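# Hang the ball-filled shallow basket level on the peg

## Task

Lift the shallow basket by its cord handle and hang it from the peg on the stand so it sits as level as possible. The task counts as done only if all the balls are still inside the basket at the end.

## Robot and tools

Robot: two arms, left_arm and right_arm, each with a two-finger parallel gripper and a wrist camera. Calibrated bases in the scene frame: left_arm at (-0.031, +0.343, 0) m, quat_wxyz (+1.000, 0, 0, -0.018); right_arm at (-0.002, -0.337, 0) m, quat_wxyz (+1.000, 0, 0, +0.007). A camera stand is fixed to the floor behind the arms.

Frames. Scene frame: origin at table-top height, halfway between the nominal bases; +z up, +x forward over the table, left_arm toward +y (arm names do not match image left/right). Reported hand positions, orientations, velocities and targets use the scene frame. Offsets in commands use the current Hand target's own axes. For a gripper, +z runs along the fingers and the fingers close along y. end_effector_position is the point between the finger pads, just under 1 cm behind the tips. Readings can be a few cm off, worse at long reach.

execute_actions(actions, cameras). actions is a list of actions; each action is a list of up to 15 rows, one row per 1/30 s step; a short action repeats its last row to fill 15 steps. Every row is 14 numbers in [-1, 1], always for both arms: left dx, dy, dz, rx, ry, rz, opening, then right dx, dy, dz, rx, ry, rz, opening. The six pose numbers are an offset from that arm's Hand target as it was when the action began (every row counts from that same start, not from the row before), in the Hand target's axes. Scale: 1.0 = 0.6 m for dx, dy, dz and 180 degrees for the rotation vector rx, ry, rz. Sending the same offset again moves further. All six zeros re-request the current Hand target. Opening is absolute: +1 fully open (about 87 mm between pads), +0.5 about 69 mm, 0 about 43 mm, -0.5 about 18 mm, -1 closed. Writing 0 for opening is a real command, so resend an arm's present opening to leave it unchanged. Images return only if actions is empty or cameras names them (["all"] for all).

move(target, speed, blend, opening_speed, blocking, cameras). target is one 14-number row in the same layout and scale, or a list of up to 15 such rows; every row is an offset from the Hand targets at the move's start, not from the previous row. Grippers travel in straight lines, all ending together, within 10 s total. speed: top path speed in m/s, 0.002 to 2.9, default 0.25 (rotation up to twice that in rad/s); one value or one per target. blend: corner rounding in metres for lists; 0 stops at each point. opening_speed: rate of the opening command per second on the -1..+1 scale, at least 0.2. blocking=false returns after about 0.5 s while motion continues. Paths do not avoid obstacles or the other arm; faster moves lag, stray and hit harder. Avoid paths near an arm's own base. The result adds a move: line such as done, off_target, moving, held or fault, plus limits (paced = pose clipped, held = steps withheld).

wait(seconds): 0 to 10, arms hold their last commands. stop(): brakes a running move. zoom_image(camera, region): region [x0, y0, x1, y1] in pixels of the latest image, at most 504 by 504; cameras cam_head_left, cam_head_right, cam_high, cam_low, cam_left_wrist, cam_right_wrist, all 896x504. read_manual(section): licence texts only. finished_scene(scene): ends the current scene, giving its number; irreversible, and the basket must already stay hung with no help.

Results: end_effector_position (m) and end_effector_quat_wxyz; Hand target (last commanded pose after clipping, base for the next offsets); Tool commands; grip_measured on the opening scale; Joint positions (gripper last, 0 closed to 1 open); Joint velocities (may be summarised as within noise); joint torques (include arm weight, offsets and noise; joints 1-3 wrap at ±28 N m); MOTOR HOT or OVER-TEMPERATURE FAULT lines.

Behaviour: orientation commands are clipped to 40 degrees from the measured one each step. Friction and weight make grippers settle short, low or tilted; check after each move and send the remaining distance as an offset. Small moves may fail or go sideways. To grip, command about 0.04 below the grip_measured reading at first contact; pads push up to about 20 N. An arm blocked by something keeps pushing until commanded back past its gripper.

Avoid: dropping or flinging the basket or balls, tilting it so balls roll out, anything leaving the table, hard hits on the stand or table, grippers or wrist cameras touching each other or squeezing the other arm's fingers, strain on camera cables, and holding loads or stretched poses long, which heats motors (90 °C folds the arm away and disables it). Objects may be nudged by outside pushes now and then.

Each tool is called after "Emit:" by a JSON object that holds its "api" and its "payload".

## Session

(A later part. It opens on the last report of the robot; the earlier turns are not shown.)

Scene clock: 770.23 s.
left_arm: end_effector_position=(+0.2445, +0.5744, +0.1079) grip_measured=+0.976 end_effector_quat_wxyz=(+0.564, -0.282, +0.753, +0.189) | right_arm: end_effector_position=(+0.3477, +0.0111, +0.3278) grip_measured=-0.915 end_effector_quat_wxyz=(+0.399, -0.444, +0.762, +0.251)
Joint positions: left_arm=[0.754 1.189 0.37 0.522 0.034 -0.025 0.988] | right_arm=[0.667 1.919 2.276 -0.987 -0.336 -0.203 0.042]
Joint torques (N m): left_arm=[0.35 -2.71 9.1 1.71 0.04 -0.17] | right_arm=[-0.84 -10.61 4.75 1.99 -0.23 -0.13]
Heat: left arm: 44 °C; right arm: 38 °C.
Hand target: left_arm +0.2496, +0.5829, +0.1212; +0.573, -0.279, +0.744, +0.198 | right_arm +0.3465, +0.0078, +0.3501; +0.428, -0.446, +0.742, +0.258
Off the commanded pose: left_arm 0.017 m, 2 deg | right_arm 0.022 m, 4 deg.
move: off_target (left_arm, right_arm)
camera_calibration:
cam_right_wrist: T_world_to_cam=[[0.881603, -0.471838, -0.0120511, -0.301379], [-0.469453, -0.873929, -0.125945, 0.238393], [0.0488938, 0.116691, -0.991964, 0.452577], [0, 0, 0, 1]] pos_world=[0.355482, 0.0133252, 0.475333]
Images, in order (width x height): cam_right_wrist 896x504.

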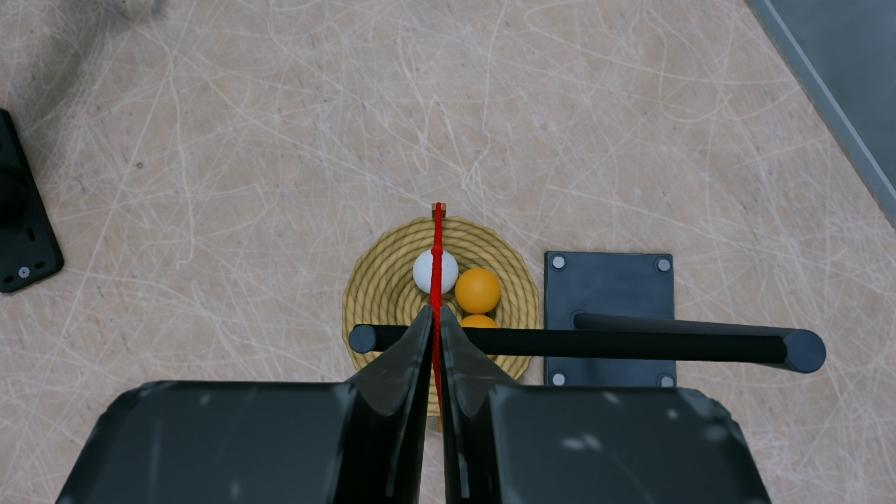

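Emit:
{"api": "move", "payload": {"target": [0, 0, 0, 0, 0, 0, 1, -0.0072, 0.0014, -0.0273, 0, 0, 0, -1], "speed": [0.04], "cameras": ["cam_right_wrist"]}}

Emit:
{"api": "zoom_image", "payload": {"camera": "cam_right_wrist", "region": [300, 240, 600, 380]}}

Scene clock: 788.47 s.
left_arm: end_effector_position=(+0.2445, +0.5744, +0.1079) grip_measured=+0.976 end_effector_quat_wxyz=(+0.564, -0.282, +0.753, +0.189) | right_arm: end_effector_position=(+0.3453, +0.0031, +0.3280) grip_measured=-0.915 end_effector_quat_wxyz=(+0.392, -0.444, +0.766, +0.250)
Joint positions: left_arm=[0.754 1.189 0.37 0.522 0.034 -0.025 0.988] | right_arm=[0.654 1.908 2.276 -1.016 -0.345 -0.208 0.042]
Joint torques (N m): left_arm=[0.35 -2.81 9.03 1.71 0.06 -0.2] | right_arm=[-0.7 -11.02 7.3 1.75 -0.22 -0.12]
Heat: left arm: 45 °C; right arm: 41 °C.
Hand target: left_arm +0.2496, +0.5829, +0.1212; +0.573, -0.279, +0.744, +0.198 | right_arm +0.3401, -0.0025, +0.3619; +0.428, -0.446, +0.742, +0.258
Off the commanded pose: left_arm 0.017 m, 2 deg | right_arm 0.035 m, 5 deg.
move: off_target (left_arm, right_arm)
camera_calibration:
cam_right_wrist: T_world_to_cam=[[0.880483, -0.473683, -0.0193323, -0.300183], [-0.472724, -0.87416, -0.111252, 0.226587], [0.0357988, 0.107095, -0.993604, 0.458963], [0, 0, 0, 1]] pos_world=[0.354989, 0.00672975, 0.475432]
Images, in order (width x height): cam_right_wrist 896x504.

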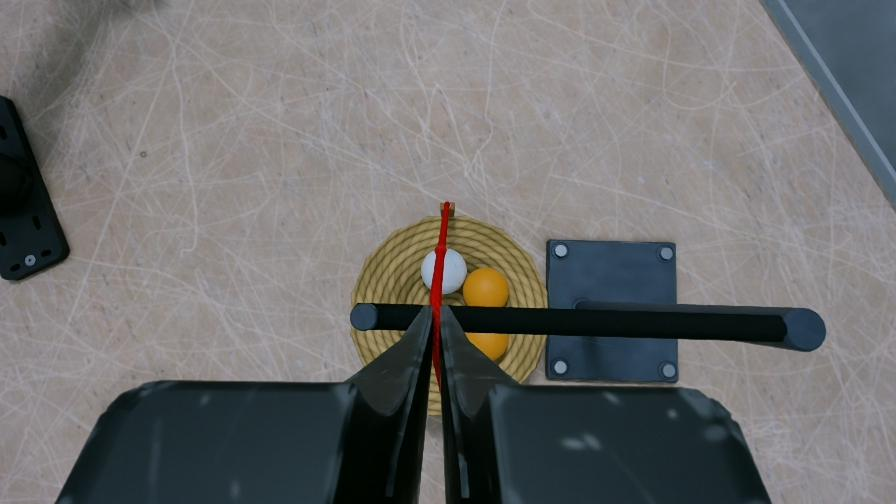

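Scaled by 1.680 from the camera's 896x504 image, which has a finer 1280x720 frame.

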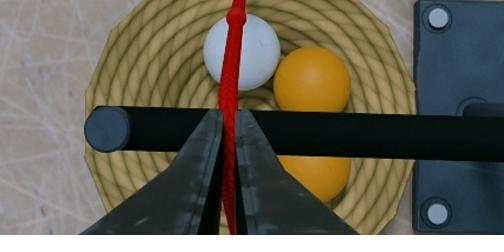

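Emit:
{"api": "wait", "payload": {"seconds": 0, "cameras": ["cam_high", "cam_head_left", "cam_head_right", "cam_low", "cam_left_wrist"]}}

Emit:
{"api": "zoom_image", "payload": {"camera": "cam_head_left", "region": [370, 150, 510, 320]}}

Emit:
{"api": "zoom_image", "payload": {"camera": "cam_high", "region": [370, 190, 500, 310]}}

Scene clock: 811.20 s.
left_arm: end_effector_position=(+0.2445, +0.5744, +0.1079) grip_measured=+0.976 end_effector_quat_wxyz=(+0.564, -0.282, +0.753, +0.189) | right_arm: end_effector_position=(+0.3452, +0.0031, +0.3280) grip_measured=-0.915 end_effector_quat_wxyz=(+0.392, -0.444, +0.766, +0.250)
Joint positions: left_arm=[0.754 1.189 0.37 0.522 0.034 -0.025 0.988] | right_arm=[0.654 1.908 2.276 -1.016 -0.345 -0.208 0.042]
Joint torques (N m): left_arm=[0.39 -2.78 9.11 1.68 0.02 -0.21] | right_arm=[-0.7 -11.03 7.3 1.77 -0.22 -0.13]
Heat: left arm: 45 °C; right arm: 44 °C.
Hand target: left_arm +0.2496, +0.5829, +0.1212; +0.573, -0.279, +0.744, +0.198 | right_arm +0.3401, -0.0025, +0.3619; +0.428, -0.446, +0.742, +0.258
Tool commands: left_gripper/opening=+1.0 right_gripper/opening=-1.0
Off the commanded pose: left_arm 0.017 m, 2 deg | right_arm 0.035 m, 5 deg.
camera_calibration:
cam_left_wrist: T_world_to_cam=[[0.619503, -0.783419, 0.0497043, 0.290032], [-0.709824, -0.586094, -0.390697, 0.572496], [0.335211, 0.206757, -0.919176, 0.0409169], [0, 0, 0, 1]] pos_world=[0.21298, 0.554294, 0.246867]
Images, in order (width x height): cam_head_left 896x504, cam_head_right 896x504, cam_high 896x504, cam_low 896x504, cam_left_wrist 896x504.

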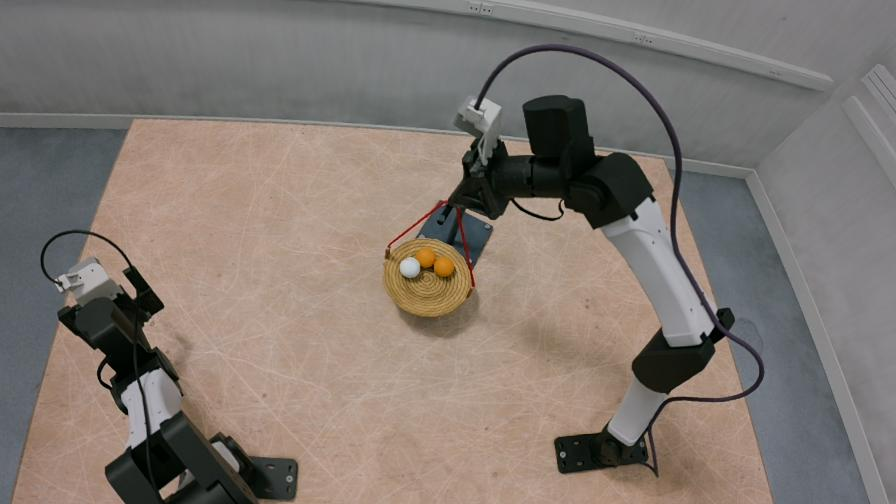

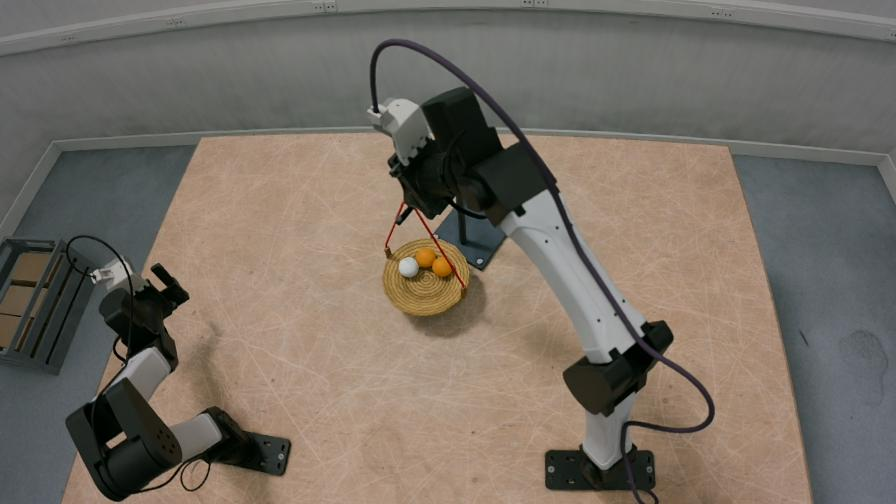

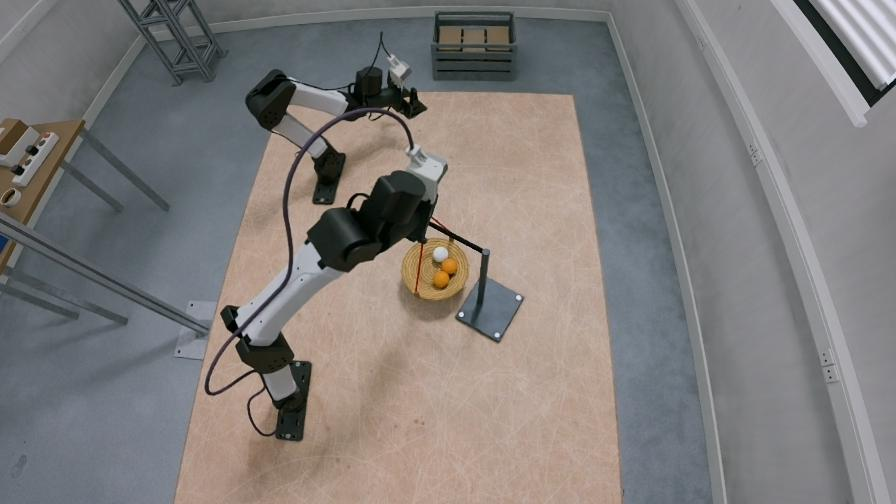

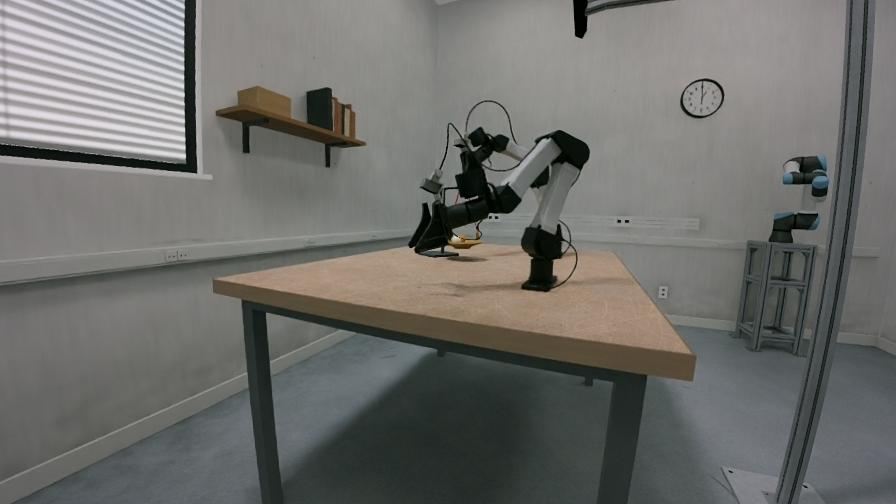

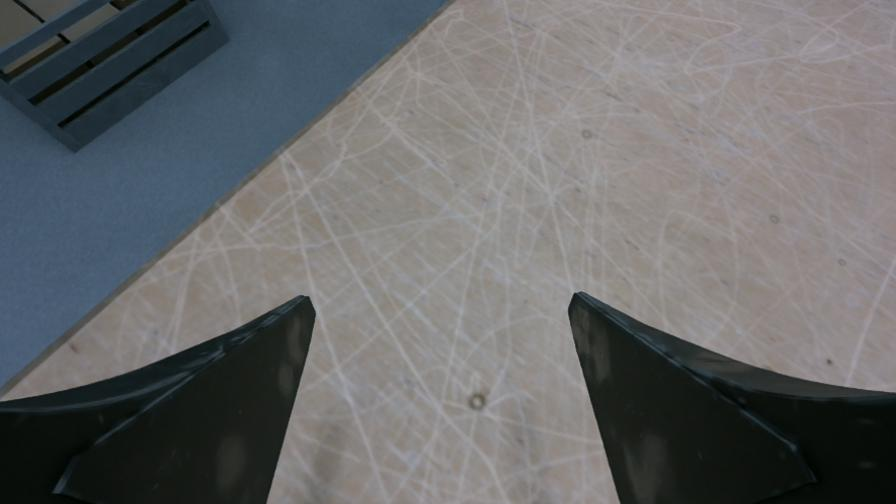

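Scaled by 2.965 from the camera's 896x504 image, which has a finer 1280x720 frame.

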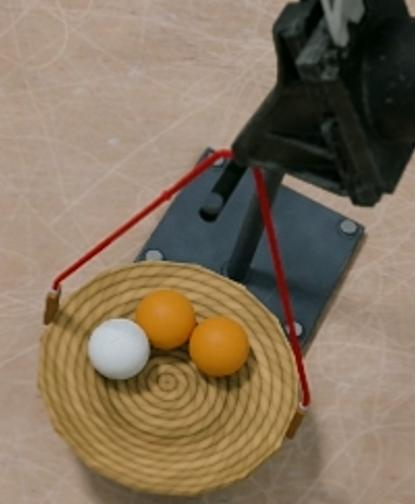

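Scaled by 3.877 from the camera's 896x504 image, which has a finer 1280x720 frame.

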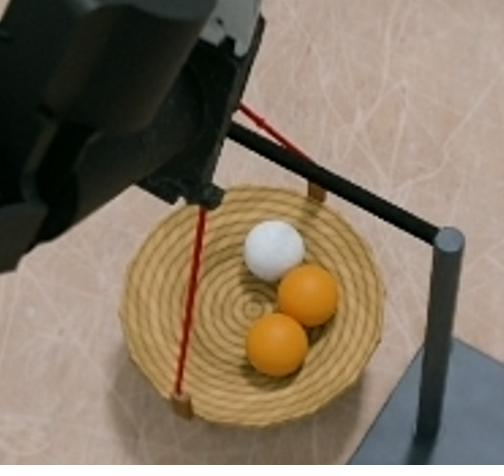

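Emit:
{"api": "move", "payload": {"target": [0, 0, 0, 0, 0, 0, 1, 0, 0, 0, 0, 0, 0, -0.55], "speed": 0.02, "opening_speed": 0.25, "cameras": ["cam_right_wrist", "cam_head_left"]}}

Emit:
{"api": "zoom_image", "payload": {"camera": "cam_right_wrist", "region": [300, 200, 600, 400]}}

Emit:
{"api": "zoom_image", "payload": {"camera": "cam_head_left", "region": [370, 180, 490, 320]}}

Scene clock: 822.13 s.
left_arm: end_effector_position=(+0.2445, +0.5744, +0.1079) grip_measured=+0.976 end_effector_quat_wxyz=(+0.564, -0.282, +0.753, +0.189) | right_arm: end_effector_position=(+0.3436, +0.0028, +0.3333) grip_measured=-0.550 end_effector_quat_wxyz=(+0.397, -0.444, +0.762, +0.252)
Joint positions: left_arm=[0.754 1.189 0.37 0.522 0.034 -0.025 0.988] | right_arm=[0.654 1.899 2.276 -1.012 -0.349 -0.208 0.225]
Joint torques (N m): left_arm=[0.29 -2.82 8.9 1.7 0.04 -0.19] | right_arm=[-0.75 -10.11 7.5 1.72 -0.17 -0.13]
Heat: left arm: 45 °C; right arm: 45 °C.
Hand target: left_arm +0.2496, +0.5829, +0.1212; +0.573, -0.279, +0.744, +0.198 | right_arm +0.3401, -0.0025, +0.3620; +0.428, -0.446, +0.742, +0.258
Off the commanded pose: left_arm 0.017 m, 2 deg | right_arm 0.029 m, 4 deg.
move: off_target (left_arm, right_arm)
camera_calibration:
cam_right_wrist: T_world_to_cam=[[0.882373, -0.470264, -0.0163994, -0.300428], [-0.468451, -0.874617, -0.124896, 0.229162], [0.044391, 0.117887, -0.992034, 0.460807], [0, 0, 0, 1]] pos_world=[0.351985, 0.0048251, 0.480831]
Images, in order (width x height): cam_head_left 896x504, cam_right_wrist 896x504.

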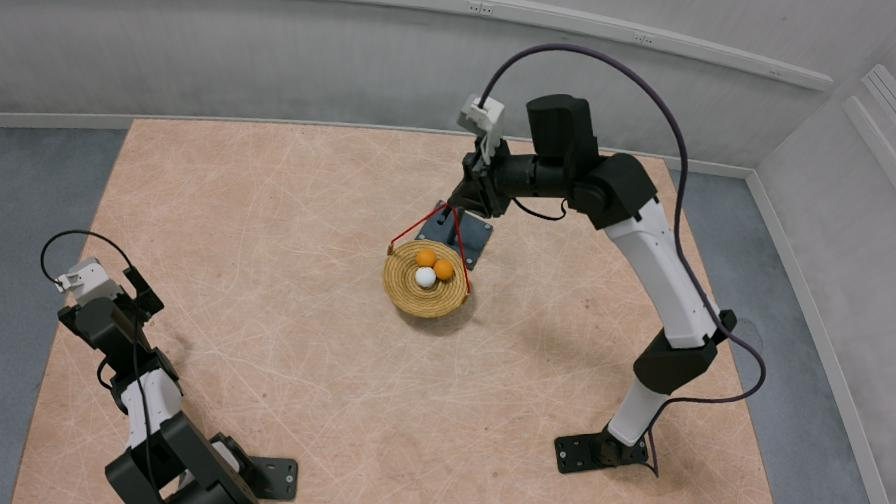

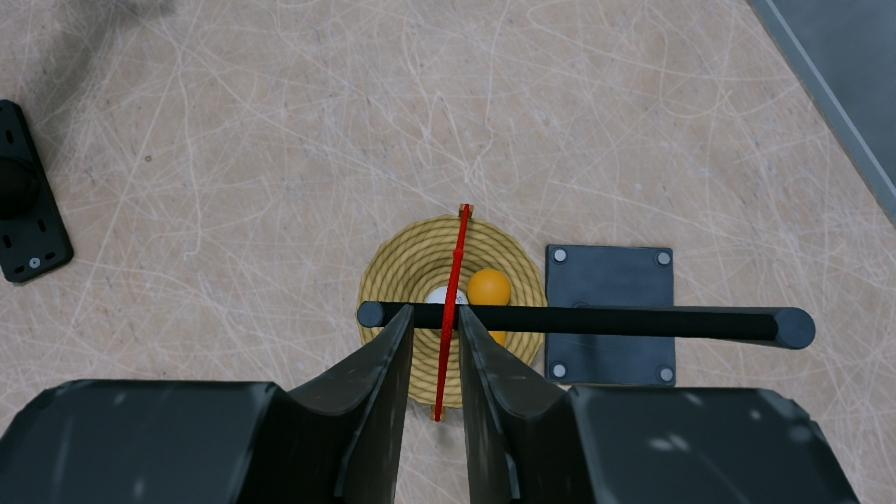

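Scaled by 1.680 from the camera's 896x504 image, which has a finer 1280x720 frame.

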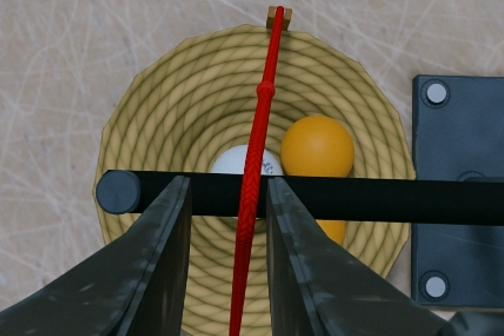

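Scaled by 3.600 from the camera's 896x504 image, which has a finer 1280x720 frame.

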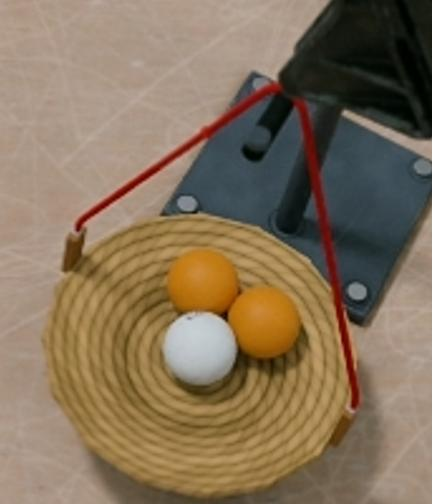

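Emit:
{"api": "move", "payload": {"target": [[0, 0, 0, 0, 0, 0, 1, 0, 0, 0, 0, 0, 0, -0.1], [0, 0, 0, 0, 0, 0, 1, 0.05, 0, -0.0867, 0, 0, 0, -0.1], [0, 0, 0, 0, 0, 0, 1, 0.0756, 0, -0.2643, 0, 0, 0, -0.1]], "speed": [0.03, 0.05, 0.12], "blend": [0, 0.02, 0], "opening_speed": 0.5, "cameras": ["cam_head_left", "cam_head_right", "cam_high", "cam_low", "cam_right_wrist"]}}

Emit:
{"api": "zoom_image", "payload": {"camera": "cam_head_left", "region": [370, 190, 490, 330]}}

Emit:
{"api": "zoom_image", "payload": {"camera": "cam_head_right", "region": [370, 190, 490, 330]}}

Emit:
{"api": "zoom_image", "payload": {"camera": "cam_high", "region": [380, 200, 500, 310]}}

Emit:
{"api": "zoom_image", "payload": {"camera": "cam_low", "region": [420, 170, 510, 260]}}

Scene clock: 840.80 s.
left_arm: end_effector_position=(+0.2445, +0.5744, +0.1079) grip_measured=+0.976 end_effector_quat_wxyz=(+0.564, -0.282, +0.753, +0.189) | right_arm: end_effector_position=(+0.2704, -0.1410, +0.3917) grip_measured=-0.100 end_effector_quat_wxyz=(+0.417, -0.441, +0.752, +0.258)
Joint positions: left_arm=[0.754 1.189 0.37 0.522 0.034 -0.025 0.988] | right_arm=[0.351 1.505 2.106 -1.281 -0.599 -0.403 0.45]
Joint torques (N m): left_arm=[0.47 -2.89 9.17 1.69 0.04 -0.19] | right_arm=[-0.75 -4.49 6.49 1.42 -0.25 -0.15]
Heat: left arm: 45 °C; right arm: 48 °C.
Hand target: left_arm +0.2496, +0.5829, +0.1212; +0.573, -0.279, +0.744, +0.198 | right_arm +0.2652, -0.1439, +0.4019; +0.428, -0.446, +0.742, +0.258
Off the commanded pose: left_arm 0.017 m, 2 deg | right_arm 0.012 m, 2 deg.
move: off_target (left_arm, right_arm)
camera_calibration:
cam_right_wrist: T_world_to_cam=[[0.882438, -0.470401, -0.00511299, -0.306955], [-0.464414, -0.869371, -0.168864, 0.0933504], [0.0749885, 0.151386, -0.985626, 0.532791], [0, 0, 0, 1]] pos_world=[0.274269, -0.143893, 0.539326]
Images, in order (width x height): cam_head_left 896x504, cam_head_right 896x504, cam_high 896x504, cam_low 896x504, cam_right_wrist 896x504.

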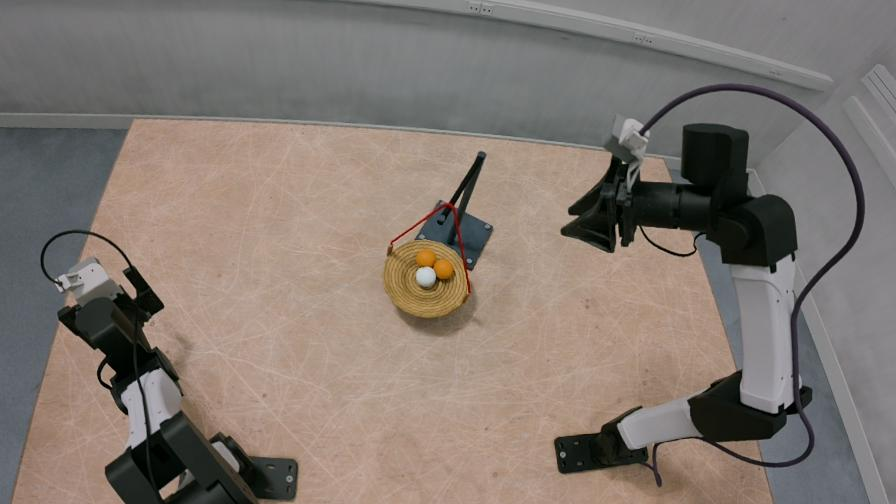

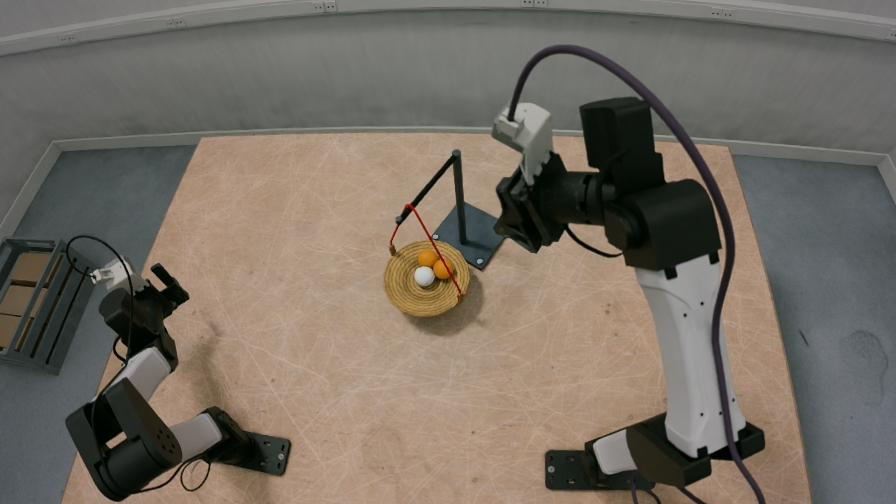

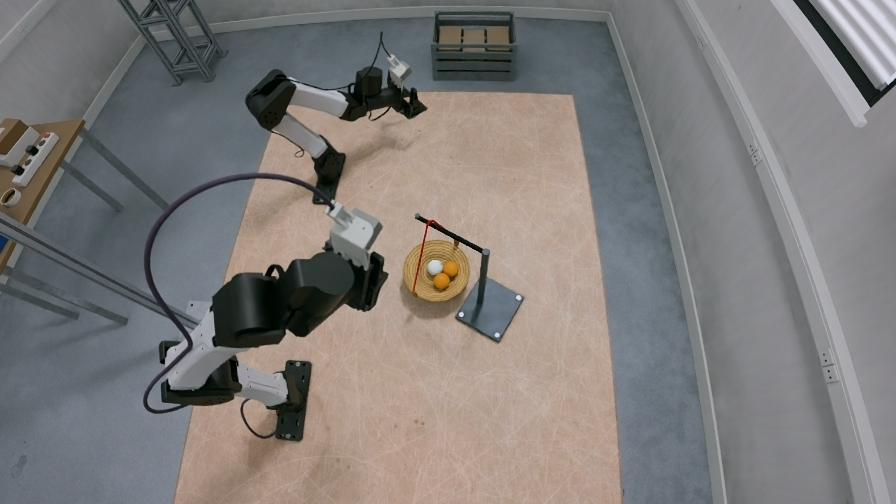

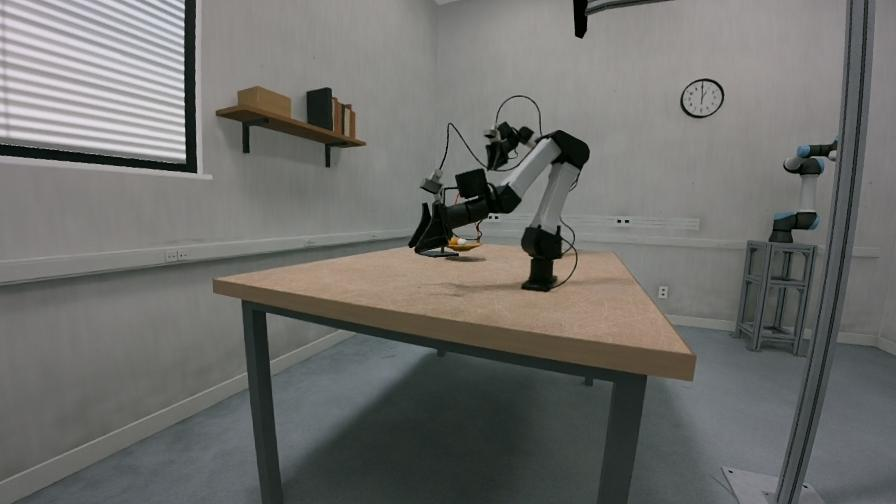

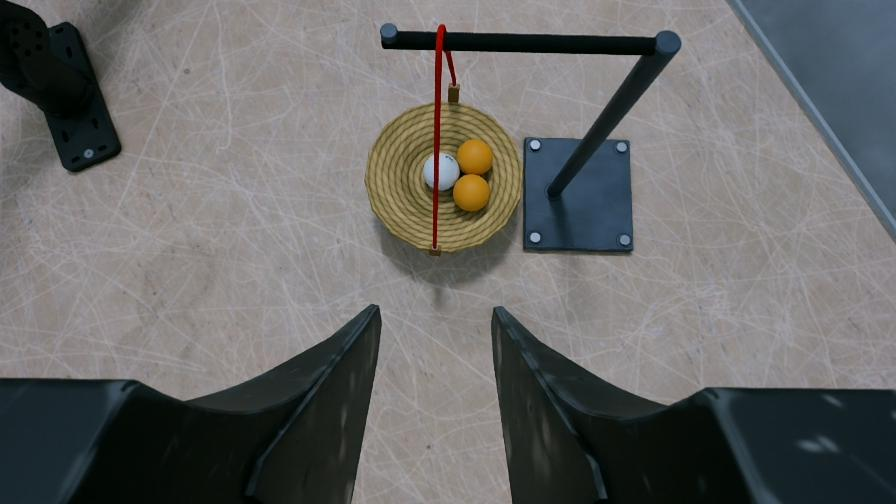

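Scaled by 3.600 from the camera's 896x504 image, which has a finer 1280x720 frame.

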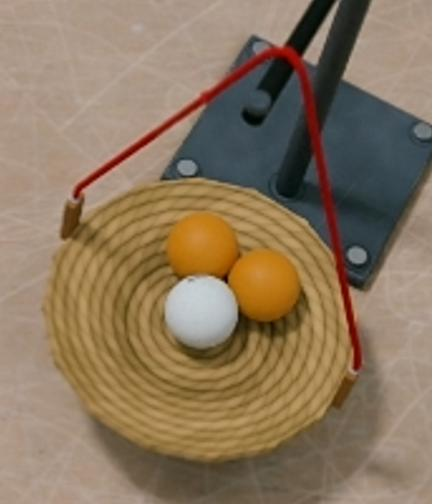

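Scaled by 3.600 from the camera's 896x504 image, which has a finer 1280x720 frame.

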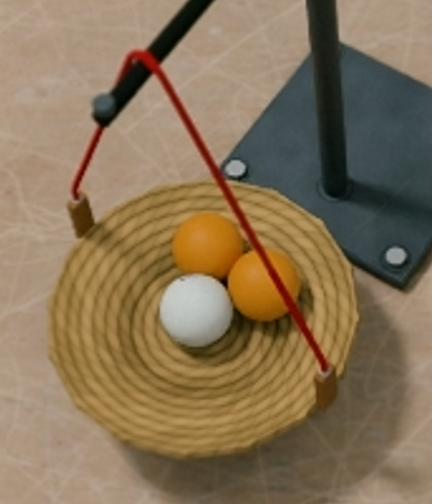

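Scaled by 4.200 from the camera's 896x504 image, which has a finer 1280x720 frame.

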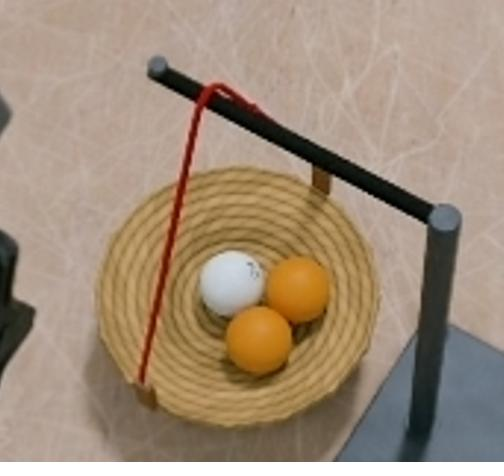

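Scaled by 5.600 from the camera's 896x504 image, which has a finer 1280x720 frame.

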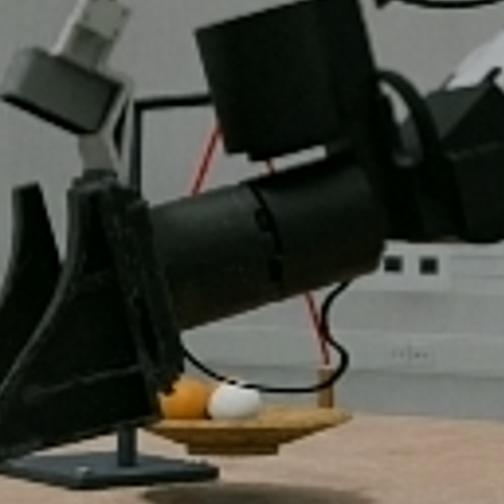

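Emit:
{"api": "finished_scene", "payload": {"scene": 3}}

The scene is finished: the task was done.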